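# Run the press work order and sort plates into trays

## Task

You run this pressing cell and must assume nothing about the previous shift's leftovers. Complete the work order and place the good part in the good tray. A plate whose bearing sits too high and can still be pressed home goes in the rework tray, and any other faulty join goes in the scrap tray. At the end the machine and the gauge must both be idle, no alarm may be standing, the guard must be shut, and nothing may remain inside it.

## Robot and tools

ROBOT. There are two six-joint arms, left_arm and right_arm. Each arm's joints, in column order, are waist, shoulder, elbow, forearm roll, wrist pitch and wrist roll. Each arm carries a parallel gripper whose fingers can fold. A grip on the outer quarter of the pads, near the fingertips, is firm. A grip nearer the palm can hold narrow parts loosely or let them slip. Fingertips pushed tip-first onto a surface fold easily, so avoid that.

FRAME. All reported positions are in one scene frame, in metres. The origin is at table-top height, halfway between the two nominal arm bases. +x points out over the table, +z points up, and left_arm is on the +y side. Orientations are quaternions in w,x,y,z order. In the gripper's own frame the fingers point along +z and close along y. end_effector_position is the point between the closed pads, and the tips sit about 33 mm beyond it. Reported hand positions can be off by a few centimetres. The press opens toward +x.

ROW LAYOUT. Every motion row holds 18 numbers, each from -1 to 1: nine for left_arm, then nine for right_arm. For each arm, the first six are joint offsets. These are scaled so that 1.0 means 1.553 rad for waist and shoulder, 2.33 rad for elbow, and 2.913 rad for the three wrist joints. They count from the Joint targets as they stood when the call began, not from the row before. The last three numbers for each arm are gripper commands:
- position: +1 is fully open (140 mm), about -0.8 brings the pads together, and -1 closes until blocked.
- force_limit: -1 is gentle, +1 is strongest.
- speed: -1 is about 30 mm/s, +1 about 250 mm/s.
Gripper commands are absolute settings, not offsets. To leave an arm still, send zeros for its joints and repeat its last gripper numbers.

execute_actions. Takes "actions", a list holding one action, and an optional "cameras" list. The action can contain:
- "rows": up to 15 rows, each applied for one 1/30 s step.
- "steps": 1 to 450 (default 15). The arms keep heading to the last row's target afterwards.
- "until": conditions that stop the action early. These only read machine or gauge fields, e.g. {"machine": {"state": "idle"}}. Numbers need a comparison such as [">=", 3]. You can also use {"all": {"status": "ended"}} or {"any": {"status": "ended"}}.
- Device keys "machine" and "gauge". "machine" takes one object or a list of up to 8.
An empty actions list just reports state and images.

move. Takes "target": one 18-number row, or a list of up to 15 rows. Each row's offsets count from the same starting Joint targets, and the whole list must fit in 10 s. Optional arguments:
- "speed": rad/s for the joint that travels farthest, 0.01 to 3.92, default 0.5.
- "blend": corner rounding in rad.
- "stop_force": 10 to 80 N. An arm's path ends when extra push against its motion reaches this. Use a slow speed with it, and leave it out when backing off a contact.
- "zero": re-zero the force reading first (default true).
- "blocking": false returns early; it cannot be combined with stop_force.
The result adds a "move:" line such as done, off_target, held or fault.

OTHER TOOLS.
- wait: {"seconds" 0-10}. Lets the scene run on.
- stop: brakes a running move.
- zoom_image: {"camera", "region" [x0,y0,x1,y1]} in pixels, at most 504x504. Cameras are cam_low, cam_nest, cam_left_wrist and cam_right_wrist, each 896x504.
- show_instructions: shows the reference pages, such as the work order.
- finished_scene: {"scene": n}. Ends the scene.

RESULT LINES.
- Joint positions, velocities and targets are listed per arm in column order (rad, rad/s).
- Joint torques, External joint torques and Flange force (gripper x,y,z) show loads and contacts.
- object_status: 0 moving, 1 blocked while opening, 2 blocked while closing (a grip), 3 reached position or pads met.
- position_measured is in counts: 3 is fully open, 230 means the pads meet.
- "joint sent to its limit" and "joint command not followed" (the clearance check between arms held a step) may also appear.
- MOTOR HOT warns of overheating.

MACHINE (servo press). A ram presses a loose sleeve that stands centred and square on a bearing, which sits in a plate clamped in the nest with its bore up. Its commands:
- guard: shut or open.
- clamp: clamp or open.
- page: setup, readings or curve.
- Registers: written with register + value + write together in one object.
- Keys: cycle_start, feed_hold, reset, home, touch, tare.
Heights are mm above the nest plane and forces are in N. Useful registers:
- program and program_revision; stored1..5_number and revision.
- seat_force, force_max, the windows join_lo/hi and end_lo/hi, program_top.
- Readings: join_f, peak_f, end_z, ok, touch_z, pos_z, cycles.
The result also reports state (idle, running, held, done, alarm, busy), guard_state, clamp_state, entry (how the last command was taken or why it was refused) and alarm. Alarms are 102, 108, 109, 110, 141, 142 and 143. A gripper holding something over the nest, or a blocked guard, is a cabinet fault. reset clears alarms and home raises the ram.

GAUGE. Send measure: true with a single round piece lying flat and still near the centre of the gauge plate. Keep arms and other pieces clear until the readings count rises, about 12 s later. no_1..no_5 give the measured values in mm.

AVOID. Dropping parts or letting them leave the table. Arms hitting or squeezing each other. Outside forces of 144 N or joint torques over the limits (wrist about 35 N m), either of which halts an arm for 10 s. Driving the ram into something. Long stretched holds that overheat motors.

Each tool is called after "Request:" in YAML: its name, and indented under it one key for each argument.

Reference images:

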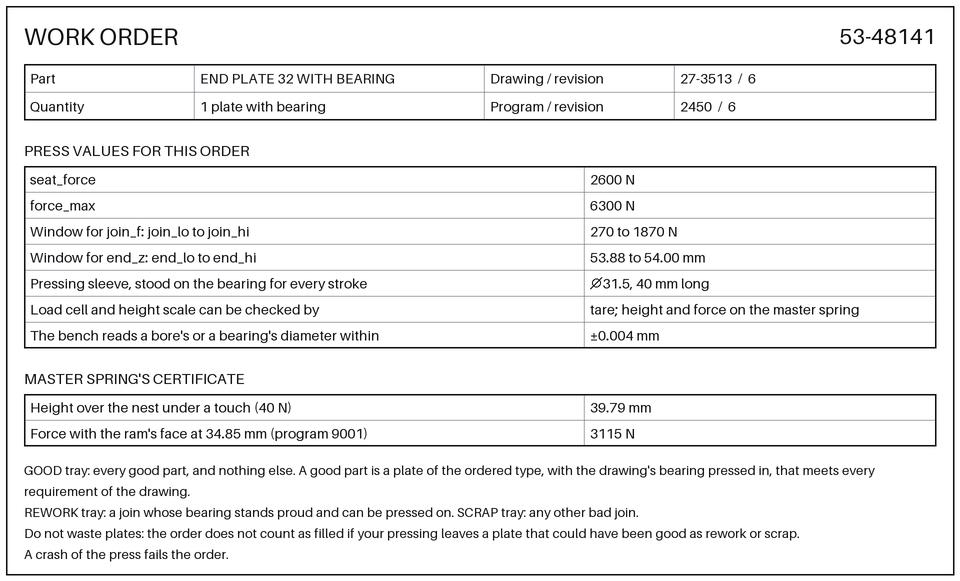

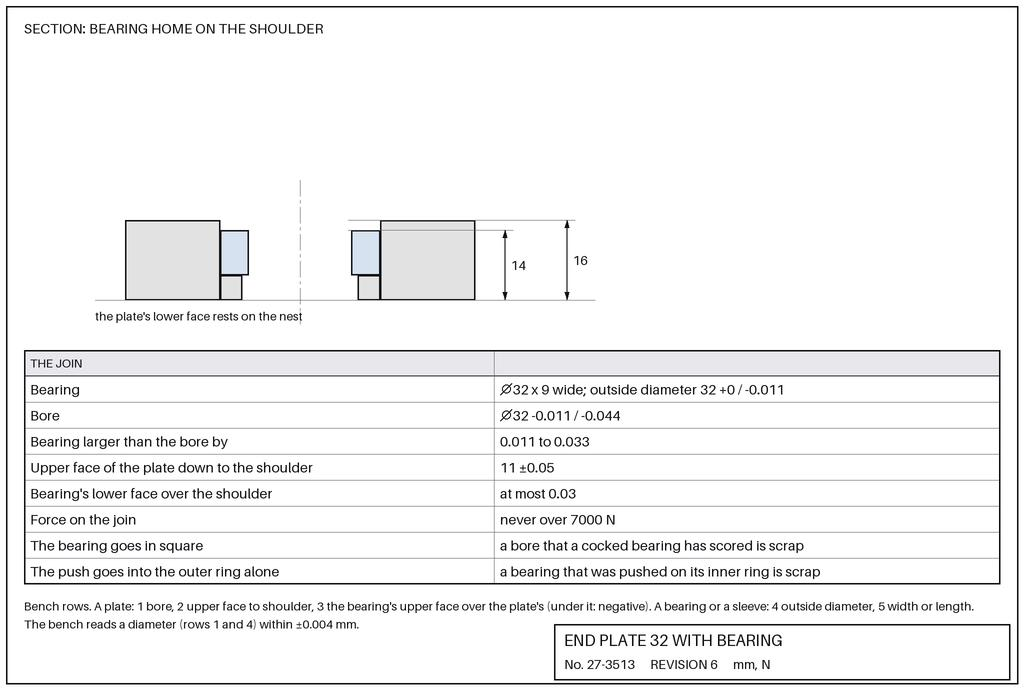

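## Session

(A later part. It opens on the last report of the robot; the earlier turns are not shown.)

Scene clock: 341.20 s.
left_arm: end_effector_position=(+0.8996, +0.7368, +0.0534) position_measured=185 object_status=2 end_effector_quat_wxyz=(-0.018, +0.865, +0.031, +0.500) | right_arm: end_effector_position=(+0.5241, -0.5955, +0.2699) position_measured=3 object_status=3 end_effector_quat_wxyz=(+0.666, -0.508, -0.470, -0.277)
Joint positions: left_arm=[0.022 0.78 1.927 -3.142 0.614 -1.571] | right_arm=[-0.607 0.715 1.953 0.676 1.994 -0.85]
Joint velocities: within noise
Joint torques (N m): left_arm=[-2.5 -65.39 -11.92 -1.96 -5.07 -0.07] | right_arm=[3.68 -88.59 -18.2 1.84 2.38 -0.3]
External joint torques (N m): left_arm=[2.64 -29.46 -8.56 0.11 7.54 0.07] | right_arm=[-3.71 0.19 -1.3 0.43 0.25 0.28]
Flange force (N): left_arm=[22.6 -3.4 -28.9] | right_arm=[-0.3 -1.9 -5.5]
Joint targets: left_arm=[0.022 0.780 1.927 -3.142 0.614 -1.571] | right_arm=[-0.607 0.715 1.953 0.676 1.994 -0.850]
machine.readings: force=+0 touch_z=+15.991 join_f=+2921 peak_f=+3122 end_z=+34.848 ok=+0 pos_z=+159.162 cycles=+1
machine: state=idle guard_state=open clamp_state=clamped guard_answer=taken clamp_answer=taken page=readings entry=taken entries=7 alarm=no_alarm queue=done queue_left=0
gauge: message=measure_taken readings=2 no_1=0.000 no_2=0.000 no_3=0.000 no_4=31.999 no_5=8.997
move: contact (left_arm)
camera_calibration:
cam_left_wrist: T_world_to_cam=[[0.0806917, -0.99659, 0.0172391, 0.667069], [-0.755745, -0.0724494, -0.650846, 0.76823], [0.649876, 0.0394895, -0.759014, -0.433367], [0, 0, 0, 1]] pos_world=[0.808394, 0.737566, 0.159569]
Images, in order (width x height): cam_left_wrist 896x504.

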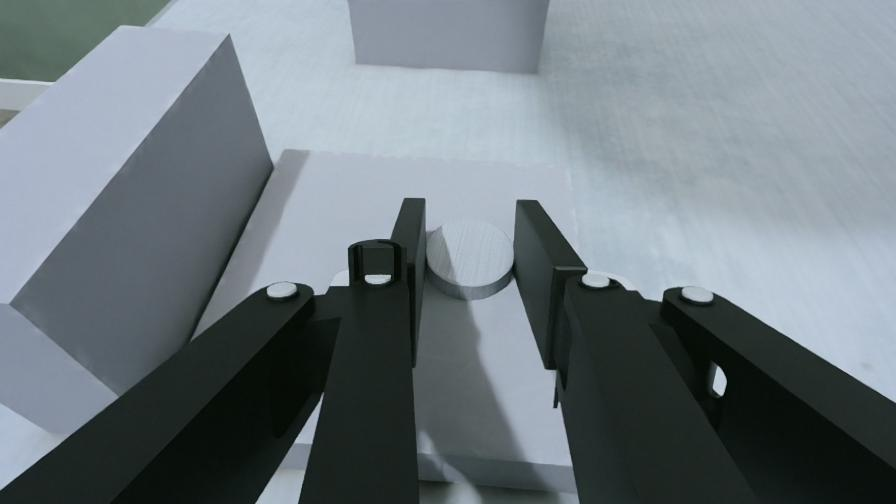

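Request:
execute_actions:
  actions:
    - {"rows":[[0,0,0,0,0,0,-0.35,0,-1,0,0,0,0,0,0,1,1,1]],"steps":35}
  cameras: []

Request:
move:
  target: [0,-0.0036,0.0003,0,-0.0017,0,-0.35,0,-1,0,0,0,0,0,0,1,1,1]
  speed: 0.03
  cameras: ["cam_left_wrist"]

Request:
execute_actions:
  actions:
    - {"rows":[[0,0,0,0,0,0,-1,0.2,-1,0,0,0,0,0,0,1,1,1]],"steps":60}
  cameras: ["cam_left_wrist"]

Request:
zoom_image:
  camera: "cam_left_wrist"
  region: [395, 190, 545, 330]

Scene clock: 346.83 s.
left_arm: end_effector_position=(+0.8995, +0.7368, +0.0532) position_measured=173 object_status=3 end_effector_quat_wxyz=(-0.018, +0.865, +0.031, +0.500) | right_arm: end_effector_position=(+0.5241, -0.5954, +0.2699) position_measured=3 object_status=3 end_effector_quat_wxyz=(+0.666, -0.508, -0.470, -0.277)
Joint positions: left_arm=[0.022 0.78 1.927 -3.142 0.614 -1.571] | right_arm=[-0.607 0.715 1.953 0.676 1.994 -0.85]
Joint velocities: within noise
Joint torques (N m): left_arm=[-1.13 -76.67 -10.5 -2.04 -3.03 -0.13] | right_arm=[3.87 -88.55 -18.05 1.86 2.45 -0.3]
External joint torques (N m): left_arm=[1.29 -17.67 -9.78 0.2 5.48 0.13] | right_arm=[-3.95 0.49 -1.45 0.42 0.17 0.28]
Flange force (N): left_arm=[15.8 -2.2 -9.0] | right_arm=[-0.8 -1.7 -6.1]
Joint targets: left_arm=[0.022 0.780 1.927 -3.142 0.614 -1.571] | right_arm=[-0.607 0.715 1.953 0.676 1.994 -0.850]
machine.readings: force=+0 touch_z=+15.991 join_f=+2921 peak_f=+3122 end_z=+34.848 ok=+0 pos_z=+159.162 cycles=+1
machine: state=idle guard_state=open clamp_state=between guard_answer=taken clamp_answer=taken page=readings entry=taken entries=7 alarm=no_alarm queue=done queue_left=0
gauge: message=measure_taken readings=2 no_1=0.000 no_2=0.000 no_3=0.000 no_4=31.999 no_5=8.997
No camera images: "cameras" was empty.

Scene clock: 347.53 s.
left_arm: end_effector_position=(+0.8994, +0.7368, +0.0568) position_measured=173 object_status=3 end_effector_quat_wxyz=(-0.018, +0.865, +0.031, +0.500) | right_arm: end_effector_position=(+0.5241, -0.5954, +0.2699) position_measured=3 object_status=3 end_effector_quat_wxyz=(+0.666, -0.508, -0.470, -0.277)
Joint positions: left_arm=[0.022 0.774 1.928 -3.142 0.609 -1.571] | right_arm=[-0.607 0.715 1.953 0.676 1.994 -0.85]
Joint velocities: within noise
Joint torques (N m): left_arm=[-1.84 -91.81 -20.34 -2.12 2.39 -0.09] | right_arm=[3.66 -88.82 -18.13 1.91 2.42 -0.29]
External joint torques (N m): left_arm=[2.19 -2.43 -0.23 0.25 0.07 0.09] | right_arm=[-3.59 0.84 -1.15 0.34 0.2 0.27]
Flange force (N): left_arm=[2.5 -3.7 -3.0] | right_arm=[-1.2 -1.4 -5.6]
Joint targets: left_arm=[0.022 0.774 1.928 -3.142 0.609 -1.571] | right_arm=[-0.607 0.715 1.953 0.676 1.994 -0.850]
machine.readings: force=+0 touch_z=+15.991 join_f=+2921 peak_f=+3122 end_z=+34.848 ok=+0 pos_z=+159.162 cycles=+1
machine: state=idle guard_state=open clamp_state=clamped guard_answer=taken clamp_answer=taken page=readings entry=taken entries=7 alarm=no_alarm queue=done queue_left=0
gauge: message=measure_taken readings=2 no_1=0.000 no_2=0.000 no_3=0.000 no_4=31.999 no_5=8.997
move: done
camera_calibration:
cam_left_wrist: T_world_to_cam=[[0.0807783, -0.996583, 0.0172643, 0.666931], [-0.756061, -0.0725511, -0.650467, 0.770711], [0.649497, 0.0394907, -0.759338, -0.430426], [0, 0, 0, 1]] pos_world=[0.808392, 0.737565, 0.16297]
Images, in order (width x height): cam_left_wrist 896x504.

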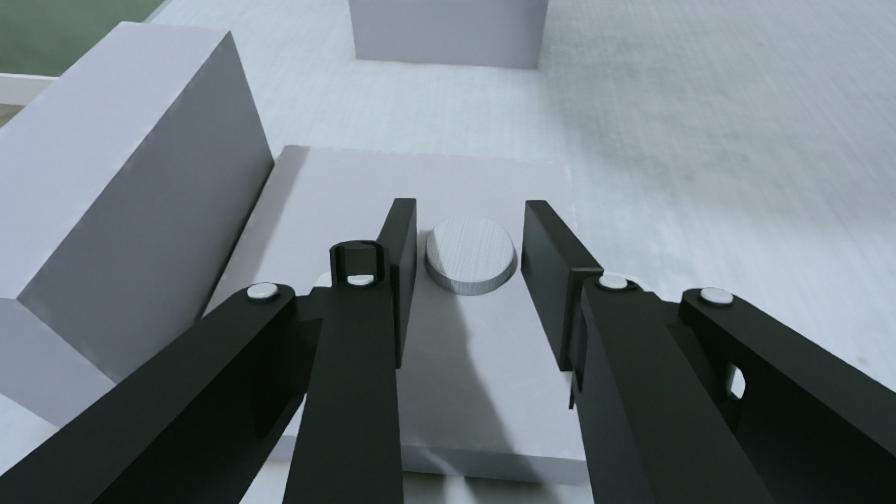

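Scene clock: 349.73 s.
left_arm: end_effector_position=(+0.8995, +0.7368, +0.0569) position_measured=187 object_status=2 end_effector_quat_wxyz=(-0.018, +0.865, +0.031, +0.500) | right_arm: end_effector_position=(+0.5241, -0.5955, +0.2699) position_measured=3 object_status=3 end_effector_quat_wxyz=(+0.666, -0.508, -0.470, -0.277)
Joint positions: left_arm=[0.022 0.774 1.928 -3.142 0.609 -1.571] | right_arm=[-0.607 0.715 1.953 0.676 1.994 -0.85]
Joint velocities: within noise
Joint torques (N m): left_arm=[-3.16 -89.94 -19.89 -1.94 1.81 -0.15] | right_arm=[3.2 -88.4 -18.18 1.86 2.4 -0.32]
External joint torques (N m): left_arm=[3.29 -4.96 -0.9 0.06 0.67 0.15] | right_arm=[-2.95 0.03 -1.32 0.4 0.22 0.3]
Flange force (N): left_arm=[4.4 -4.7 -5.6] | right_arm=[0.2 -1.2 -4.8]
Joint targets: left_arm=[0.022 0.774 1.928 -3.142 0.609 -1.571] | right_arm=[-0.607 0.715 1.953 0.676 1.994 -0.850]
machine.readings: force=+0 touch_z=+15.991 join_f=+2921 peak_f=+3122 end_z=+34.848 ok=+0 pos_z=+159.162 cycles=+1
machine: state=idle guard_state=open clamp_state=between guard_answer=taken clamp_answer=taken page=readings entry=taken entries=7 alarm=no_alarm queue=done queue_left=0
gauge: message=measure_taken readings=2 no_1=0.000 no_2=0.000 no_3=0.000 no_4=31.999 no_5=8.997
camera_calibration:
cam_left_wrist: T_world_to_cam=[[0.0807755, -0.996583, 0.0172748, 0.666929], [-0.75597, -0.0725503, -0.650574, 0.770719], [0.649604, 0.0394912, -0.759246, -0.430452], [0, 0, 0, 1]] pos_world=[0.808392, 0.737565, 0.16307]
Images, in order (width x height): cam_left_wrist 896x504.

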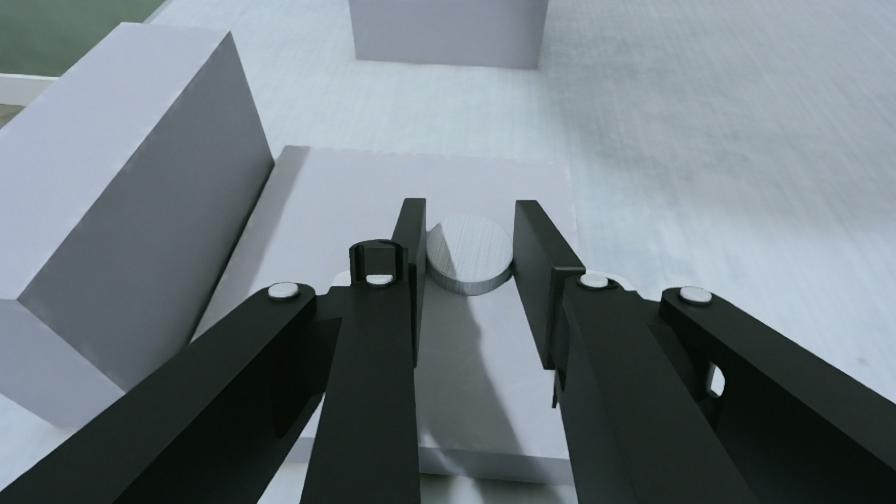

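Scaled by 3.360.

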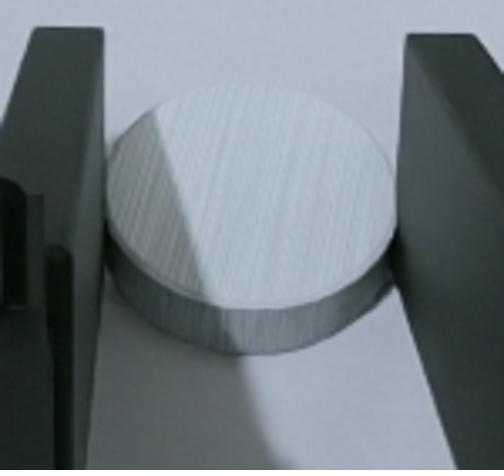

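Request:
execute_actions:
  actions:
    - {"machine":[{"clamp":"open"},{"clamp":"clamp"}],"steps":200,"until":{"machine":{"queue":["!=","running"]}}}
  cameras: ["cam_nest"]

Request:
execute_actions:
  actions:
    - {"steps":60,"until":{"machine":{"clamp_state":"between"}}}
  cameras: []

Request:
execute_actions:
  actions:
    - {"steps":60,"until":{"machine":{"clamp_state":"clamped"}}}
  cameras: []

Request:
execute_actions:
  actions:
    - {"steps":60,"until":{"machine":{"clamp_state":"between"}}}
  cameras: []

Scene clock: 357.13 s.
left_arm: end_effector_position=(+0.8995, +0.7368, +0.0569) position_measured=187 object_status=2 end_effector_quat_wxyz=(-0.018, +0.865, +0.031, +0.500) | right_arm: end_effector_position=(+0.5241, -0.5955, +0.2699) position_measured=3 object_status=3 end_effector_quat_wxyz=(+0.666, -0.508, -0.470, -0.277)
Joint positions: left_arm=[0.022 0.774 1.928 -3.142 0.609 -1.571] | right_arm=[-0.607 0.715 1.953 0.676 1.994 -0.85]
Joint velocities: within noise
Joint torques (N m): left_arm=[-2.34 -90.22 -19.87 -1.93 1.9 -0.2] | right_arm=[3.34 -88.63 -18.16 1.9 2.39 -0.32]
External joint torques (N m): left_arm=[2.49 -4.47 -0.77 0.06 0.57 0.2] | right_arm=[-3.32 -0.02 -1.57 0.39 0.23 0.3]
Flange force (N): left_arm=[4.0 -3.5 -5.1] | right_arm=[0.3 -1.4 -5.5]
Joint targets: left_arm=[0.022 0.774 1.928 -3.142 0.609 -1.571] | right_arm=[-0.607 0.715 1.953 0.676 1.994 -0.850]
Tool commands: left_gripper/position=-1.0 left_gripper/force_limit=+0.2 left_gripper/speed=-1.0 right_gripper/position=+1.0 right_gripper/force_limit=+1.0 right_gripper/speed=+1.0
machine.readings: force=+0 touch_z=+15.991 join_f=+2921 peak_f=+3122 end_z=+34.848 ok=+0 pos_z=+159.162 cycles=+1
machine: state=idle guard_state=open clamp_state=clamped guard_answer=taken clamp_answer=taken page=readings entry=taken entries=7 alarm=no_alarm queue=done queue_left=0
gauge: message=measure_taken readings=2 no_1=0.000 no_2=0.000 no_3=0.000 no_4=31.999 no_5=8.997
Images, in order (width x height): cam_nest 896x504.

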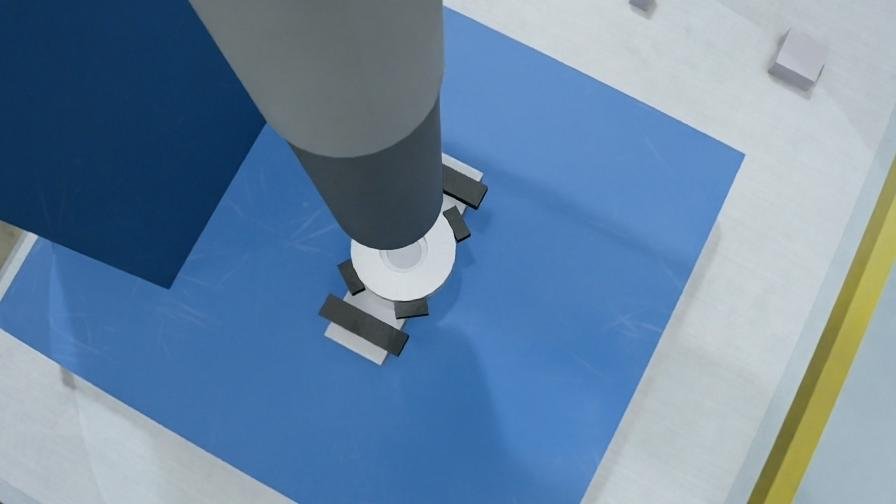

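Scene clock: 359.33 s.
left_arm: end_effector_position=(+0.8995, +0.7368, +0.0569) position_measured=187 object_status=2 end_effector_quat_wxyz=(-0.018, +0.865, +0.031, +0.500) | right_arm: end_effector_position=(+0.5241, -0.5955, +0.2699) position_measured=3 object_status=3 end_effector_quat_wxyz=(+0.666, -0.508, -0.470, -0.277)
Joint positions: left_arm=[0.022 0.774 1.928 -3.142 0.609 -1.571] | right_arm=[-0.607 0.715 1.953 0.676 1.994 -0.85]
Joint velocities: within noise
Joint torques (N m): left_arm=[-3.04 -89.36 -20.05 -1.94 1.94 -0.19] | right_arm=[3.58 -88.7 -18.16 1.82 2.45 -0.32]
External joint torques (N m): left_arm=[3.28 -5.5 -0.64 0.06 0.54 0.18] | right_arm=[-3.4 0.58 -1.44 0.46 0.17 0.3]
Flange force (N): left_arm=[5.0 -4.6 -6.8] | right_arm=[-0.6 -0.9 -5.6]
Joint targets: left_arm=[0.022 0.774 1.928 -3.142 0.609 -1.571] | right_arm=[-0.607 0.715 1.953 0.676 1.994 -0.850]
Tool commands: left_gripper/position=-1.0 left_gripper/force_limit=+0.2 left_gripper/speed=-1.0 right_gripper/position=+1.0 right_gripper/force_limit=+1.0 right_gripper/speed=+1.0
machine.readings: force=+0 touch_z=+15.991 join_f=+2921 peak_f=+3122 end_z=+34.848 ok=+0 pos_z=+159.162 cycles=+1
machine: state=idle guard_state=open clamp_state=clamped guard_answer=taken clamp_answer=taken page=readings entry=taken entries=7 alarm=no_alarm queue=done queue_left=0
gauge: message=measure_taken readings=2 no_1=0.000 no_2=0.000 no_3=0.000 no_4=31.999 no_5=8.997
No camera images: "cameras" was empty.

Scene clock: 359.57 s.
left_arm: end_effector_position=(+0.8995, +0.7368, +0.0569) position_measured=187 object_status=2 end_effector_quat_wxyz=(-0.018, +0.865, +0.031, +0.500) | right_arm: end_effector_position=(+0.5241, -0.5955, +0.2699) position_measured=3 object_status=3 end_effector_quat_wxyz=(+0.666, -0.508, -0.470, -0.277)
Joint positions: left_arm=[0.022 0.774 1.928 -3.142 0.609 -1.571] | right_arm=[-0.607 0.715 1.953 0.676 1.994 -0.85]
Joint velocities: within noise
Joint torques (N m): left_arm=[-2.75 -90.02 -20 -1.97 1.97 -0.15] | right_arm=[3.53 -89.26 -18.18 1.86 2.38 -0.29]
External joint torques (N m): left_arm=[3.14 -4.62 -0.75 0.08 0.5 0.14] | right_arm=[-3.45 0.74 -1.41 0.43 0.25 0.27]
Flange force (N): left_arm=[4.3 -4.6 -5.3] | right_arm=[-0.8 -0.9 -5.8]
Joint targets: left_arm=[0.022 0.774 1.928 -3.142 0.609 -1.571] | right_arm=[-0.607 0.715 1.953 0.676 1.994 -0.850]
Tool commands: left_gripper/position=-1.0 left_gripper/force_limit=+0.2 left_gripper/speed=-1.0 right_gripper/position=+1.0 right_gripper/force_limit=+1.0 right_gripper/speed=+1.0
machine.readings: force=+0 touch_z=+15.991 join_f=+2921 peak_f=+3122 end_z=+34.848 ok=+0 pos_z=+159.162 cycles=+1
machine: state=idle guard_state=open clamp_state=clamped guard_answer=taken clamp_answer=taken page=readings entry=taken entries=7 alarm=no_alarm queue=done queue_left=0
gauge: message=measure_taken readings=2 no_1=0.000 no_2=0.000 no_3=0.000 no_4=31.999 no_5=8.997
No camera images: "cameras" was empty.

Scene clock: 361.77 s.
left_arm: end_effector_position=(+0.8995, +0.7368, +0.0569) position_measured=187 object_status=2 end_effector_quat_wxyz=(-0.018, +0.865, +0.031, +0.500) | right_arm: end_effector_position=(+0.5241, -0.5954, +0.2699) position_measured=3 object_status=3 end_effector_quat_wxyz=(+0.666, -0.508, -0.470, -0.277)
Joint positions: left_arm=[0.022 0.774 1.928 -3.142 0.609 -1.571] | right_arm=[-0.607 0.715 1.953 0.676 1.994 -0.85]
Joint velocities: within noise
Joint torques (N m): left_arm=[-2.68 -89.78 -20.15 -1.97 1.98 -0.05] | right_arm=[3.32 -88.93 -18.17 1.82 2.42 -0.28]
External joint torques (N m): left_arm=[2.94 -4.85 -0.51 0.1 0.49 0.04] | right_arm=[-3.03 0.76 -1.28 0.44 0.2 0.26]
Flange force (N): left_arm=[4.3 -4.4 -6.1] | right_arm=[-0.7 -0.5 -5.2]
Joint targets: left_arm=[0.022 0.774 1.928 -3.142 0.609 -1.571] | right_arm=[-0.607 0.715 1.953 0.676 1.994 -0.850]
Tool commands: left_gripper/position=-1.0 left_gripper/force_limit=+0.2 left_gripper/speed=-1.0 right_gripper/position=+1.0 right_gripper/force_limit=+1.0 right_gripper/speed=+1.0
machine.readings: force=+0 touch_z=+15.991 join_f=+2921 peak_f=+3122 end_z=+34.848 ok=+0 pos_z=+159.162 cycles=+1
machine: state=idle guard_state=open clamp_state=clamped guard_answer=taken clamp_answer=taken page=readings entry=taken entries=7 alarm=no_alarm queue=done queue_left=0
gauge: message=measure_taken readings=2 no_1=0.000 no_2=0.000 no_3=0.000 no_4=31.999 no_5=8.997
No camera images: "cameras" was empty.

Request:
move:
  target:
    - [0,-0.0625,0.0021,0,-0.0319,0,-1,0.2,-1,0,0,0,0,0,0,1,1,1]
    - [0,-0.3032,0.2109,0,0.0066,0,-1,0.2,-1,0,0,0,0,0,0,1,1,1]
    - [-0.2532,-0.1399,-0.0091,0.5821,0.1266,-0.2752,-1,0.2,-1,0,0,0,0,0,0,1,1,1]
    - [-0.3773,-0.1030,-0.0571,0.5484,0.0851,-0.3024,-1,0.2,-1,0,0,0,0,0,0,1,1,1]
  speed: [0.08,0.4,0.4,0.15]
  cameras: ["cam_left_wrist"]

Request:
move:
  target: [0.0059,0.0253,0.0045,-0.0126,0.0014,0.0208,-1,0.2,-1,0,0,0,0,0,0,1,1,1]
  speed: 0.05
  cameras: ["cam_left_wrist","cam_nest"]

Request:
zoom_image:
  camera: "cam_left_wrist"
  region: [380, 190, 560, 350]

Scene clock: 376.40 s.
left_arm: end_effector_position=(+0.5980, +0.0157, +0.2101) position_measured=187 object_status=2 end_effector_quat_wxyz=(+0.354, +0.611, -0.614, +0.353) | right_arm: end_effector_position=(+0.5241, -0.5955, +0.2699) position_measured=3 object_status=3 end_effector_quat_wxyz=(+0.666, -0.508, -0.470, -0.277)
Joint positions: left_arm=[-0.564 0.614 1.795 -1.544 0.857 -2.452] | right_arm=[-0.607 0.715 1.953 0.676 1.994 -0.85]
Joint velocities: within noise
Joint torques (N m): left_arm=[-1.89 -85.37 -26.44 -1.64 1.62 -0.12] | right_arm=[3.22 -88.82 -18.05 1.84 2.36 -0.35]
External joint torques (N m): left_arm=[2.21 -2.28 -0.14 0.29 -0.06 0.11] | right_arm=[-2.16 -0.08 -1.62 0.43 0.26 0.33]
Flange force (N): left_arm=[0.7 0.3 -4.8] | right_arm=[1.0 0.0 -4.5]
Joint targets: left_arm=[-0.564 0.614 1.795 -1.544 0.857 -2.452] | right_arm=[-0.607 0.715 1.953 0.676 1.994 -0.850]
machine.readings: force=+0 touch_z=+15.991 join_f=+2921 peak_f=+3122 end_z=+34.848 ok=+0 pos_z=+159.162 cycles=+1
machine: state=idle guard_state=open clamp_state=clamped guard_answer=taken clamp_answer=taken page=readings entry=taken entries=7 alarm=no_alarm queue=done queue_left=0
gauge: message=measure_taken readings=2 no_1=0.000 no_2=0.000 no_3=0.000 no_4=31.999 no_5=8.997
move: done
camera_calibration:
cam_left_wrist: T_world_to_cam=[[-0.999862, -0.00469533, 0.0159201, 0.60086], [-0.013911, 0.760277, -0.64945, 0.133169], [-0.00905427, -0.649582, -0.760237, 0.315229], [0, 0, 0, 1]] pos_world=[0.605484, 0.106343, 0.31657]
Images, in order (width x height): cam_left_wrist 896x504.

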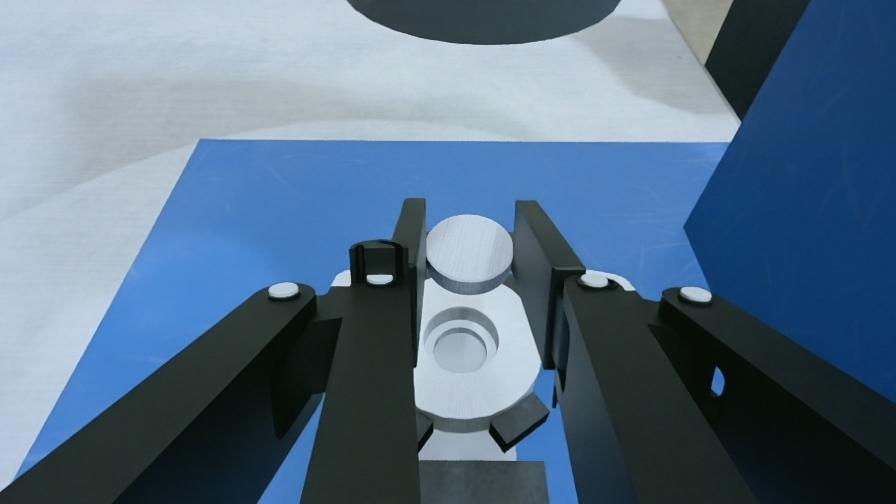

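Scene clock: 377.87 s.
left_arm: end_effector_position=(+0.6001, +0.0225, +0.1774) position_measured=187 object_status=2 end_effector_quat_wxyz=(+0.354, +0.613, -0.612, +0.352) | right_arm: end_effector_position=(+0.5241, -0.5954, +0.2699) position_measured=3 object_status=3 end_effector_quat_wxyz=(+0.666, -0.508, -0.470, -0.277)
Joint positions: left_arm=[-0.555 0.654 1.805 -1.581 0.861 -2.391] | right_arm=[-0.607 0.715 1.953 0.676 1.994 -0.85]
Joint velocities: within noise
Joint torques (N m): left_arm=[-2.12 -87.29 -24.57 -1.56 1.74 -0.11] | right_arm=[3.38 -89.06 -18.16 1.85 2.41 -0.35]
External joint torques (N m): left_arm=[2.23 -2.14 -0.26 0.17 -0.04 0.11] | right_arm=[-3.36 1.27 -1.16 0.4 0.21 0.33]
Flange force (N): left_arm=[0.6 0.0 -4.5] | right_arm=[-1.5 -0.5 -5.7]
Joint targets: left_arm=[-0.555 0.654 1.805 -1.581 0.861 -2.391] | right_arm=[-0.607 0.715 1.953 0.676 1.994 -0.850]
machine.readings: force=+0 touch_z=+15.991 join_f=+2921 peak_f=+3122 end_z=+34.848 ok=+0 pos_z=+159.162 cycles=+1
machine: state=idle guard_state=open clamp_state=clamped guard_answer=taken clamp_answer=taken page=readings entry=taken entries=7 alarm=no_alarm queue=done queue_left=0
gauge: message=measure_taken readings=2 no_1=0.000 no_2=0.000 no_3=0.000 no_4=31.999 no_5=8.997
move: done
camera_calibration:
cam_left_wrist: T_world_to_cam=[[-0.999759, -0.00872161, 0.0201429, 0.60278], [-0.0197101, 0.760568, -0.648959, 0.110152], [-0.0096601, -0.6492, -0.760557, 0.295225], [0, 0, 0, 1]] pos_world=[0.607657, 0.113139, 0.283877]
Images, in order (width x height): cam_nest 896x504, cam_left_wrist 896x504.

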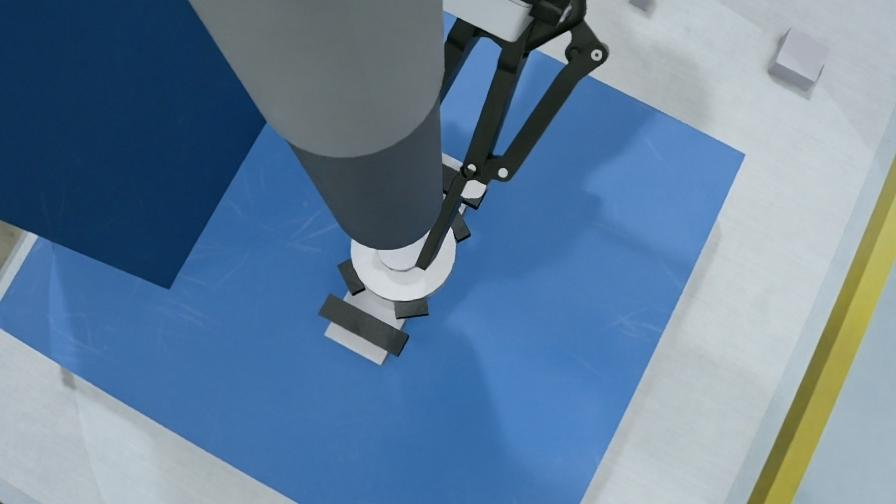

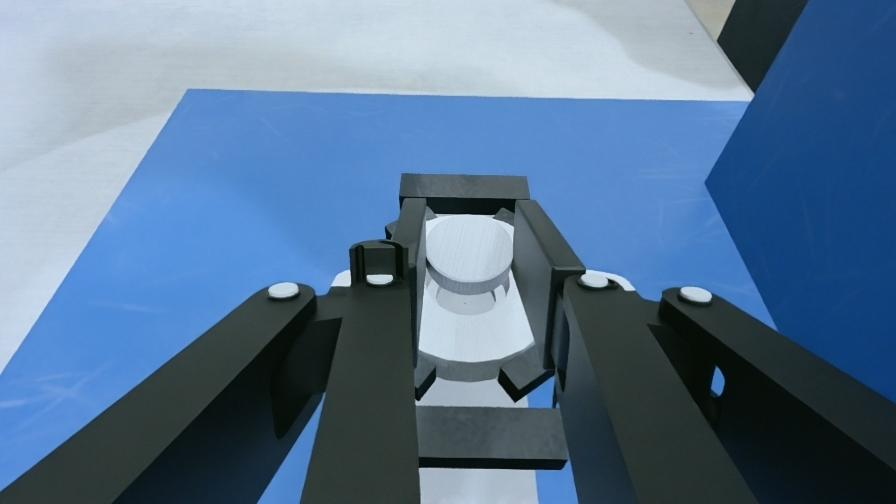

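Scaled by 2.800.

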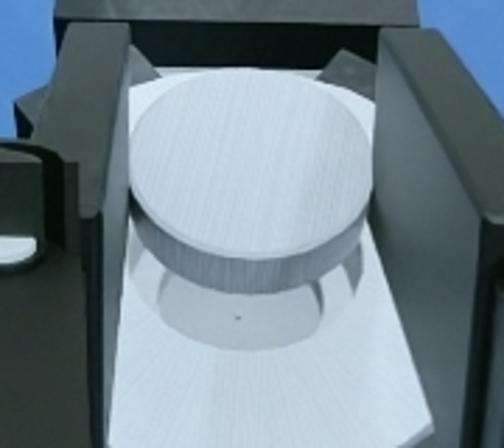

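Request:
move:
  target: [0.0017,0.0032,0.0018,-0.0022,0,0.0033,-1,0.2,-1,0,0,0,0,0,0,1,1,1]
  speed: 0.03
  cameras: ["cam_left_wrist","cam_nest"]

Request:
zoom_image:
  camera: "cam_left_wrist"
  region: [400, 200, 540, 330]

Scene clock: 383.63 s.
left_arm: end_effector_position=(+0.6001, +0.0252, +0.1721) position_measured=187 object_status=2 end_effector_quat_wxyz=(+0.354, +0.615, -0.611, +0.352) | right_arm: end_effector_position=(+0.5241, -0.5955, +0.2699) position_measured=3 object_status=3 end_effector_quat_wxyz=(+0.666, -0.508, -0.470, -0.277)
Joint positions: left_arm=[-0.552 0.659 1.809 -1.587 0.861 -2.382] | right_arm=[-0.607 0.715 1.953 0.676 1.994 -0.85]
Joint velocities: within noise
Joint torques (N m): left_arm=[-1.83 -87 -24.57 -1.47 1.75 -0.16] | right_arm=[3.5 -88.89 -18.29 1.87 2.45 -0.3]
External joint torques (N m): left_arm=[2.05 -2.27 0.13 0.09 -0.05 0.16] | right_arm=[-3.17 0.68 -1.26 0.39 0.17 0.28]
Flange force (N): left_arm=[0.5 1.1 -4.6] | right_arm=[-0.7 -0.9 -5.3]
Joint targets: left_arm=[-0.552 0.659 1.809 -1.587 0.861 -2.382] | right_arm=[-0.607 0.715 1.953 0.676 1.994 -0.850]
machine.readings: force=+0 touch_z=+15.991 join_f=+2921 peak_f=+3122 end_z=+34.848 ok=+0 pos_z=+159.162 cycles=+1
machine: state=idle guard_state=open clamp_state=clamped guard_answer=taken clamp_answer=taken page=readings entry=taken entries=7 alarm=no_alarm queue=done queue_left=0
gauge: message=measure_taken readings=2 no_1=0.000 no_2=0.000 no_3=0.000 no_4=31.999 no_5=8.997
move: done
camera_calibration:
cam_left_wrist: T_world_to_cam=[[-0.999696, -0.0115626, 0.0217563, 0.602737], [-0.0229107, 0.761076, -0.648259, 0.106505], [-0.0090626, -0.64856, -0.761109, 0.292536], [0, 0, 0, 1]] pos_world=[0.607645, 0.115639, 0.278581]
Images, in order (width x height): cam_nest 896x504, cam_left_wrist 896x504.

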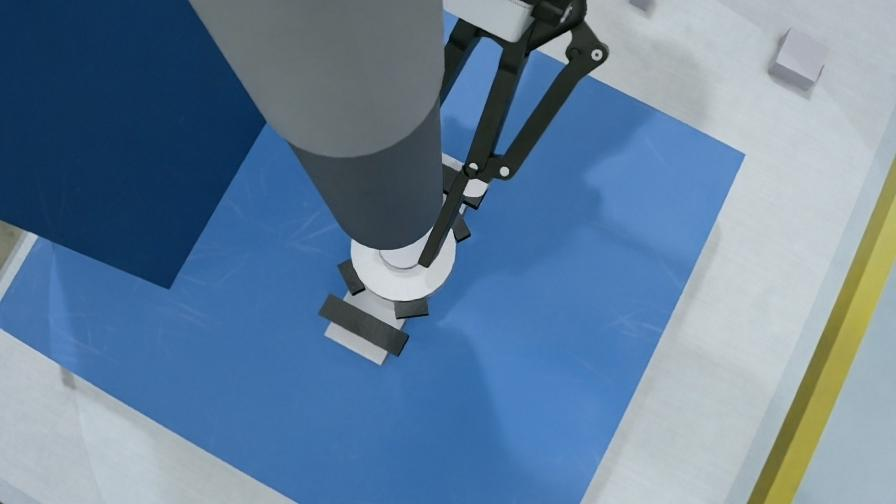

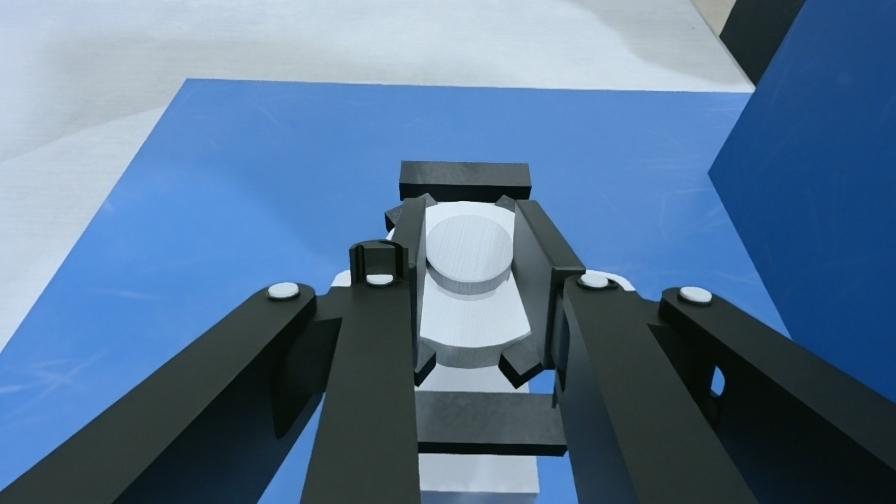

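Scaled by 3.600.

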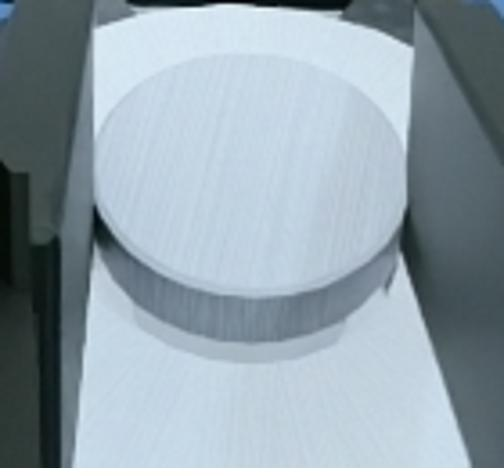

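Request:
move:
  target: [-0.0003,0.0019,-0.0002,-0.0009,0,0.0013,-1,0.2,-1,0,0,0,0,0,0,1,1,1]
  speed: 0.02
  cameras: ["cam_left_wrist","cam_nest"]

Request:
zoom_image:
  camera: "cam_left_wrist"
  region: [405, 200, 535, 320]

Request:
zoom_image:
  camera: "cam_nest"
  region: [345, 210, 465, 310]

Scene clock: 389.50 s.
left_arm: end_effector_position=(+0.6003, +0.0247, +0.1702) position_measured=187 object_status=2 end_effector_quat_wxyz=(+0.354, +0.614, -0.611, +0.352) | right_arm: end_effector_position=(+0.5241, -0.5955, +0.2699) position_measured=3 object_status=3 end_effector_quat_wxyz=(+0.666, -0.508, -0.470, -0.277)
Joint positions: left_arm=[-0.553 0.662 1.809 -1.59 0.861 -2.378] | right_arm=[-0.607 0.715 1.953 0.676 1.994 -0.85]
Joint velocities: within noise
Joint torques (N m): left_arm=[-0.37 -87.21 -24.14 -1.52 1.78 -0.04] | right_arm=[3.36 -88.75 -18.1 1.84 2.39 -0.32]
External joint torques (N m): left_arm=[0.71 -2.39 -0.2 0.14 -0.07 0.04] | right_arm=[-3.36 0.62 -1.51 0.44 0.23 0.3]
Flange force (N): left_arm=[1.9 1.2 -3.2] | right_arm=[-0.5 -0.8 -5.8]
Joint targets: left_arm=[-0.553 0.662 1.809 -1.590 0.861 -2.378] | right_arm=[-0.607 0.715 1.953 0.676 1.994 -0.850]
machine.readings: force=+0 touch_z=+15.991 join_f=+2921 peak_f=+3122 end_z=+34.848 ok=+0 pos_z=+159.162 cycles=+1
machine: state=idle guard_state=open clamp_state=clamped guard_answer=taken clamp_answer=taken page=readings entry=taken entries=7 alarm=no_alarm queue=done queue_left=0
gauge: message=measure_taken readings=2 no_1=0.000 no_2=0.000 no_3=0.000 no_4=31.999 no_5=8.997
move: done
camera_calibration:
cam_left_wrist: T_world_to_cam=[[-0.999706, -0.0112548, 0.0214979, 0.603019], [-0.0225101, 0.760989, -0.648374, 0.105315], [-0.00906232, -0.648667, -0.761018, 0.290743], [0, 0, 0, 1]] pos_world=[0.607847, 0.115238, 0.276581]
Images, in order (width x height): cam_nest 896x504, cam_left_wrist 896x504.

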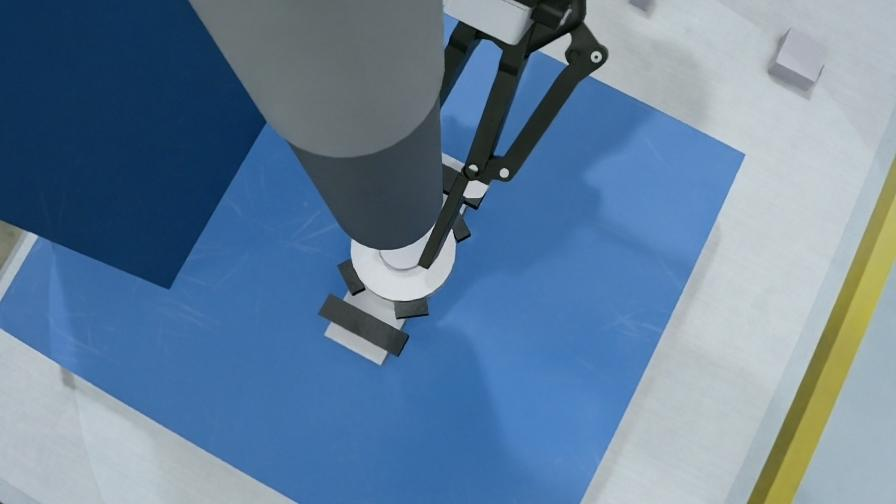

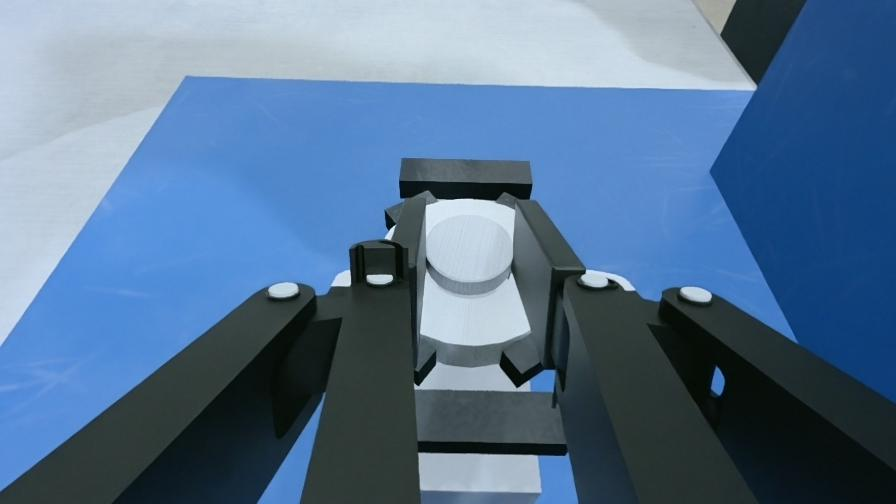

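Scaled by 3.877.

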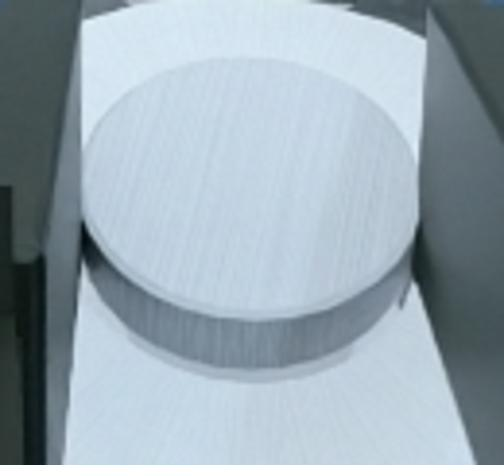

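Scaled by 4.200.

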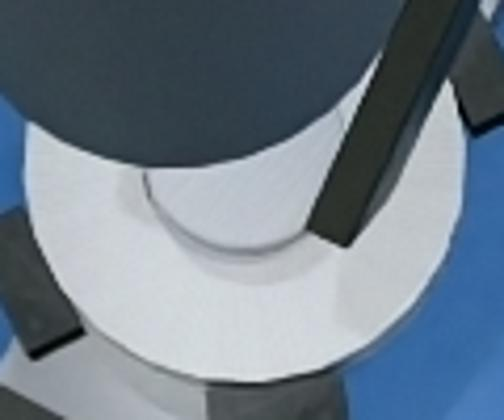

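Request:
move:
  target: [0.00011,0.0019,-0.0001,-0.0009,0,0.0014,-1,0.2,-1,0,0,0,0,0,0,1,1,1]
  speed: 0.01
  stop_force: 10
  cameras: ["cam_left_wrist"]

Request:
zoom_image:
  camera: "cam_left_wrist"
  region: [405, 200, 535, 320]

Scene clock: 395.33 s.
left_arm: end_effector_position=(+0.6006, +0.0246, +0.1681) position_measured=187 object_status=2 end_effector_quat_wxyz=(+0.354, +0.614, -0.611, +0.352) | right_arm: end_effector_position=(+0.5241, -0.5954, +0.2699) position_measured=3 object_status=3 end_effector_quat_wxyz=(+0.666, -0.508, -0.470, -0.277)
Joint positions: left_arm=[-0.553 0.665 1.809 -1.593 0.861 -2.374] | right_arm=[-0.607 0.715 1.953 0.676 1.994 -0.85]
Joint velocities: within noise
Joint torques (N m): left_arm=[-0.66 -84.48 -23.57 -1.49 0.52 -0.09] | right_arm=[3.1 -88.78 -18.16 1.81 2.44 -0.32]
External joint torques (N m): left_arm=[0.78 -4.96 -0.59 0.1 1.2 0.09] | right_arm=[-2.33 0.29 -1.36 0.44 0.19 0.3]
Flange force (N): left_arm=[3.8 2.4 -6.4] | right_arm=[0.3 -0.1 -4.4]
Joint targets: left_arm=[-0.553 0.665 1.809 -1.593 0.861 -2.374] | right_arm=[-0.607 0.715 1.953 0.676 1.994 -0.850]
machine.readings: force=+0 touch_z=+15.991 join_f=+2921 peak_f=+3122 end_z=+34.848 ok=+0 pos_z=+159.162 cycles=+1
machine: state=idle guard_state=open clamp_state=clamped guard_answer=taken clamp_answer=taken page=readings entry=taken entries=7 alarm=no_alarm queue=done queue_left=0
gauge: message=measure_taken readings=2 no_1=0.000 no_2=0.000 no_3=0.000 no_4=31.999 no_5=8.997
move: done
camera_calibration:
cam_left_wrist: T_world_to_cam=[[-0.999711, -0.0114349, 0.0211301, 0.603488], [-0.0224099, 0.760893, -0.648491, 0.104084], [-0.00866235, -0.648777, -0.760929, 0.288902], [0, 0, 0, 1]] pos_world=[0.608148, 0.115137, 0.27458]
Images, in order (width x height): cam_left_wrist 896x504.

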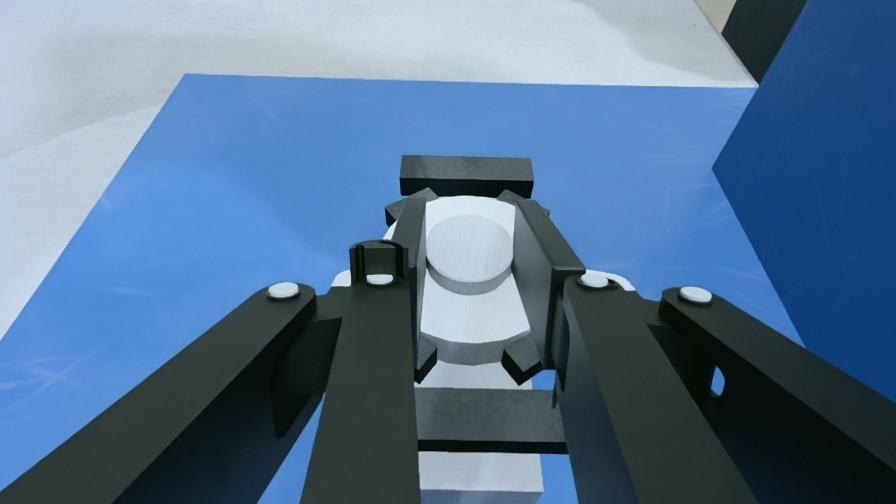

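Scaled by 3.877.

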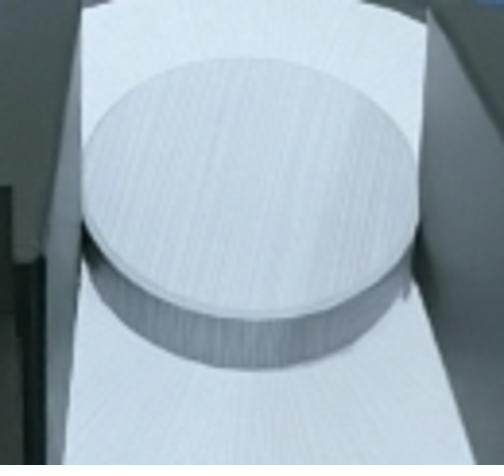

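Request:
move:
  target: [0,0.0017,0.0001,-0.0009,0,0.0013,-1,0.2,-1,0,0,0,0,0,0,1,1,1]
  speed: 0.01
  stop_force: 12
  zero: false
  cameras: ["cam_left_wrist","cam_nest"]

Request:
zoom_image:
  camera: "cam_left_wrist"
  region: [405, 200, 535, 320]

Request:
zoom_image:
  camera: "cam_nest"
  region: [345, 210, 465, 310]

Scene clock: 398.17 s.
left_arm: end_effector_position=(+0.6007, +0.0246, +0.1676) position_measured=187 object_status=2 end_effector_quat_wxyz=(+0.354, +0.614, -0.611, +0.352) | right_arm: end_effector_position=(+0.5241, -0.5955, +0.2699) position_measured=3 object_status=3 end_effector_quat_wxyz=(+0.666, -0.508, -0.470, -0.277)
Joint positions: left_arm=[-0.553 0.665 1.809 -1.593 0.861 -2.373] | right_arm=[-0.607 0.715 1.953 0.676 1.994 -0.85]
Joint velocities: within noise
Joint torques (N m): left_arm=[-4.98 -76.83 -20.82 -0.49 -0.53 -0.27] | right_arm=[3.65 -88.69 -17.94 1.85 2.42 -0.29]
External joint torques (N m): left_arm=[5.18 -12.75 -3.37 -0.9 2.25 0.27] | right_arm=[-3.15 0.54 -1.5 0.4 0.2 0.27]
Flange force (N): left_arm=[8.2 2.6 -16.5] | right_arm=[-0.4 -0.7 -5.6]
Joint targets: left_arm=[-0.553 0.665 1.809 -1.593 0.861 -2.373] | right_arm=[-0.607 0.715 1.953 0.676 1.994 -0.850]
machine.readings: force=+0 touch_z=+15.991 join_f=+2921 peak_f=+3122 end_z=+34.848 ok=+0 pos_z=+159.162 cycles=+1
machine: state=idle guard_state=open clamp_state=clamped guard_answer=taken clamp_answer=taken page=readings entry=taken entries=7 alarm=no_alarm queue=done queue_left=0
gauge: message=measure_taken readings=2 no_1=0.000 no_2=0.000 no_3=0.000 no_4=31.999 no_5=8.997
move: contact (left_arm)
camera_calibration:
cam_left_wrist: T_world_to_cam=[[-0.999715, -0.0114874, 0.0209163, 0.603567], [-0.0223123, 0.760799, -0.648603, 0.103666], [-0.00846236, -0.648885, -0.760839, 0.288452], [0, 0, 0, 1]] pos_world=[0.608149, 0.115237, 0.274079]
Images, in order (width x height): cam_nest 896x504, cam_left_wrist 896x504.

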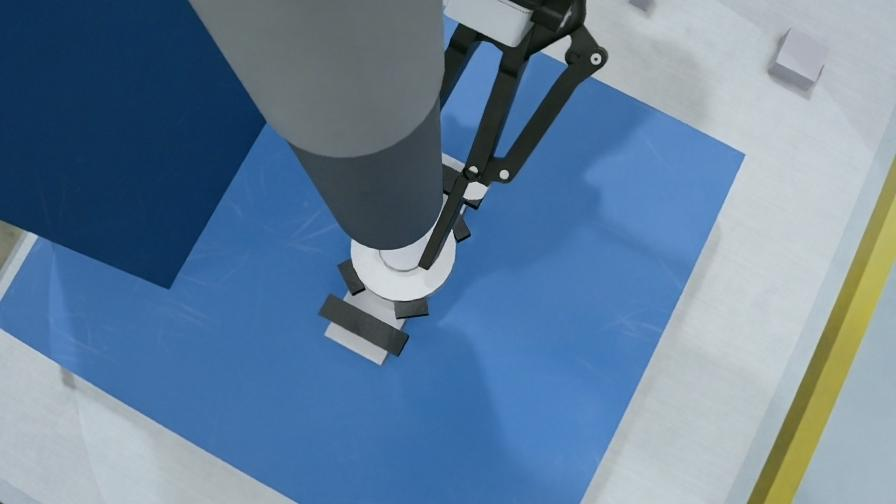

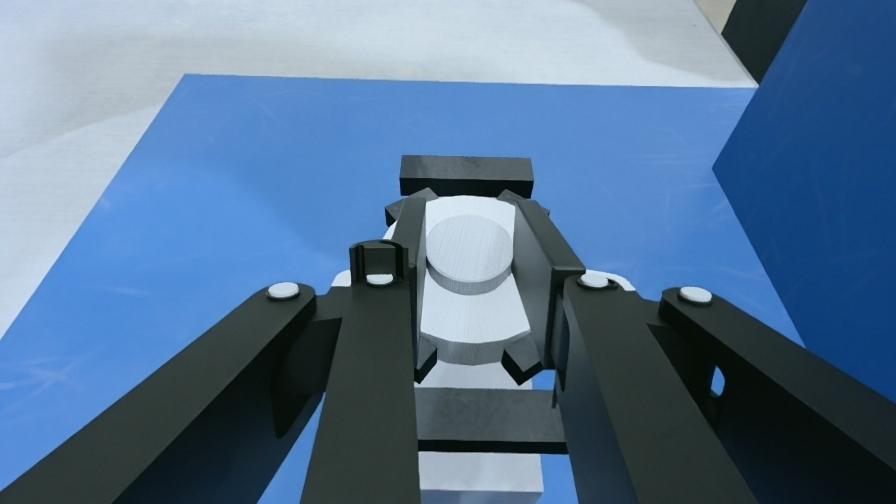

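Scaled by 3.877.

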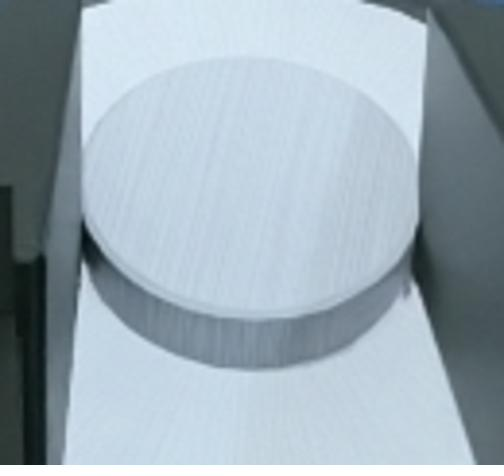

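Scaled by 4.200.

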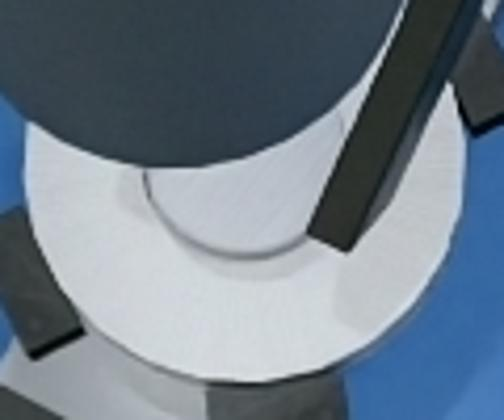

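Request:
zoom_image:
  camera: "cam_nest"
  region: [370, 240, 430, 280]

Request:
zoom_image:
  camera: "cam_left_wrist"
  region: [420, 260, 520, 310]

Scaled by 8.400.

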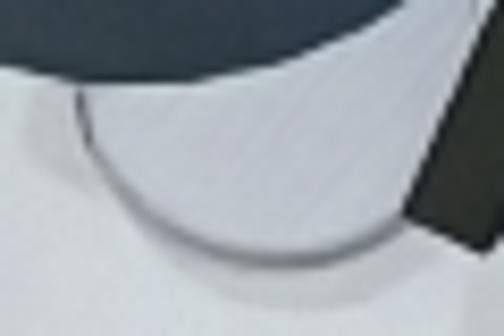

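Scaled by 5.040.

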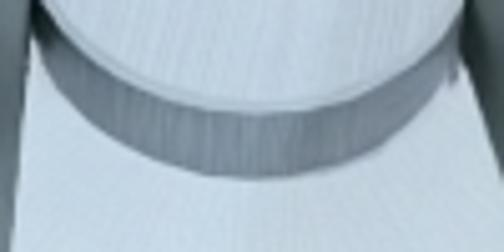

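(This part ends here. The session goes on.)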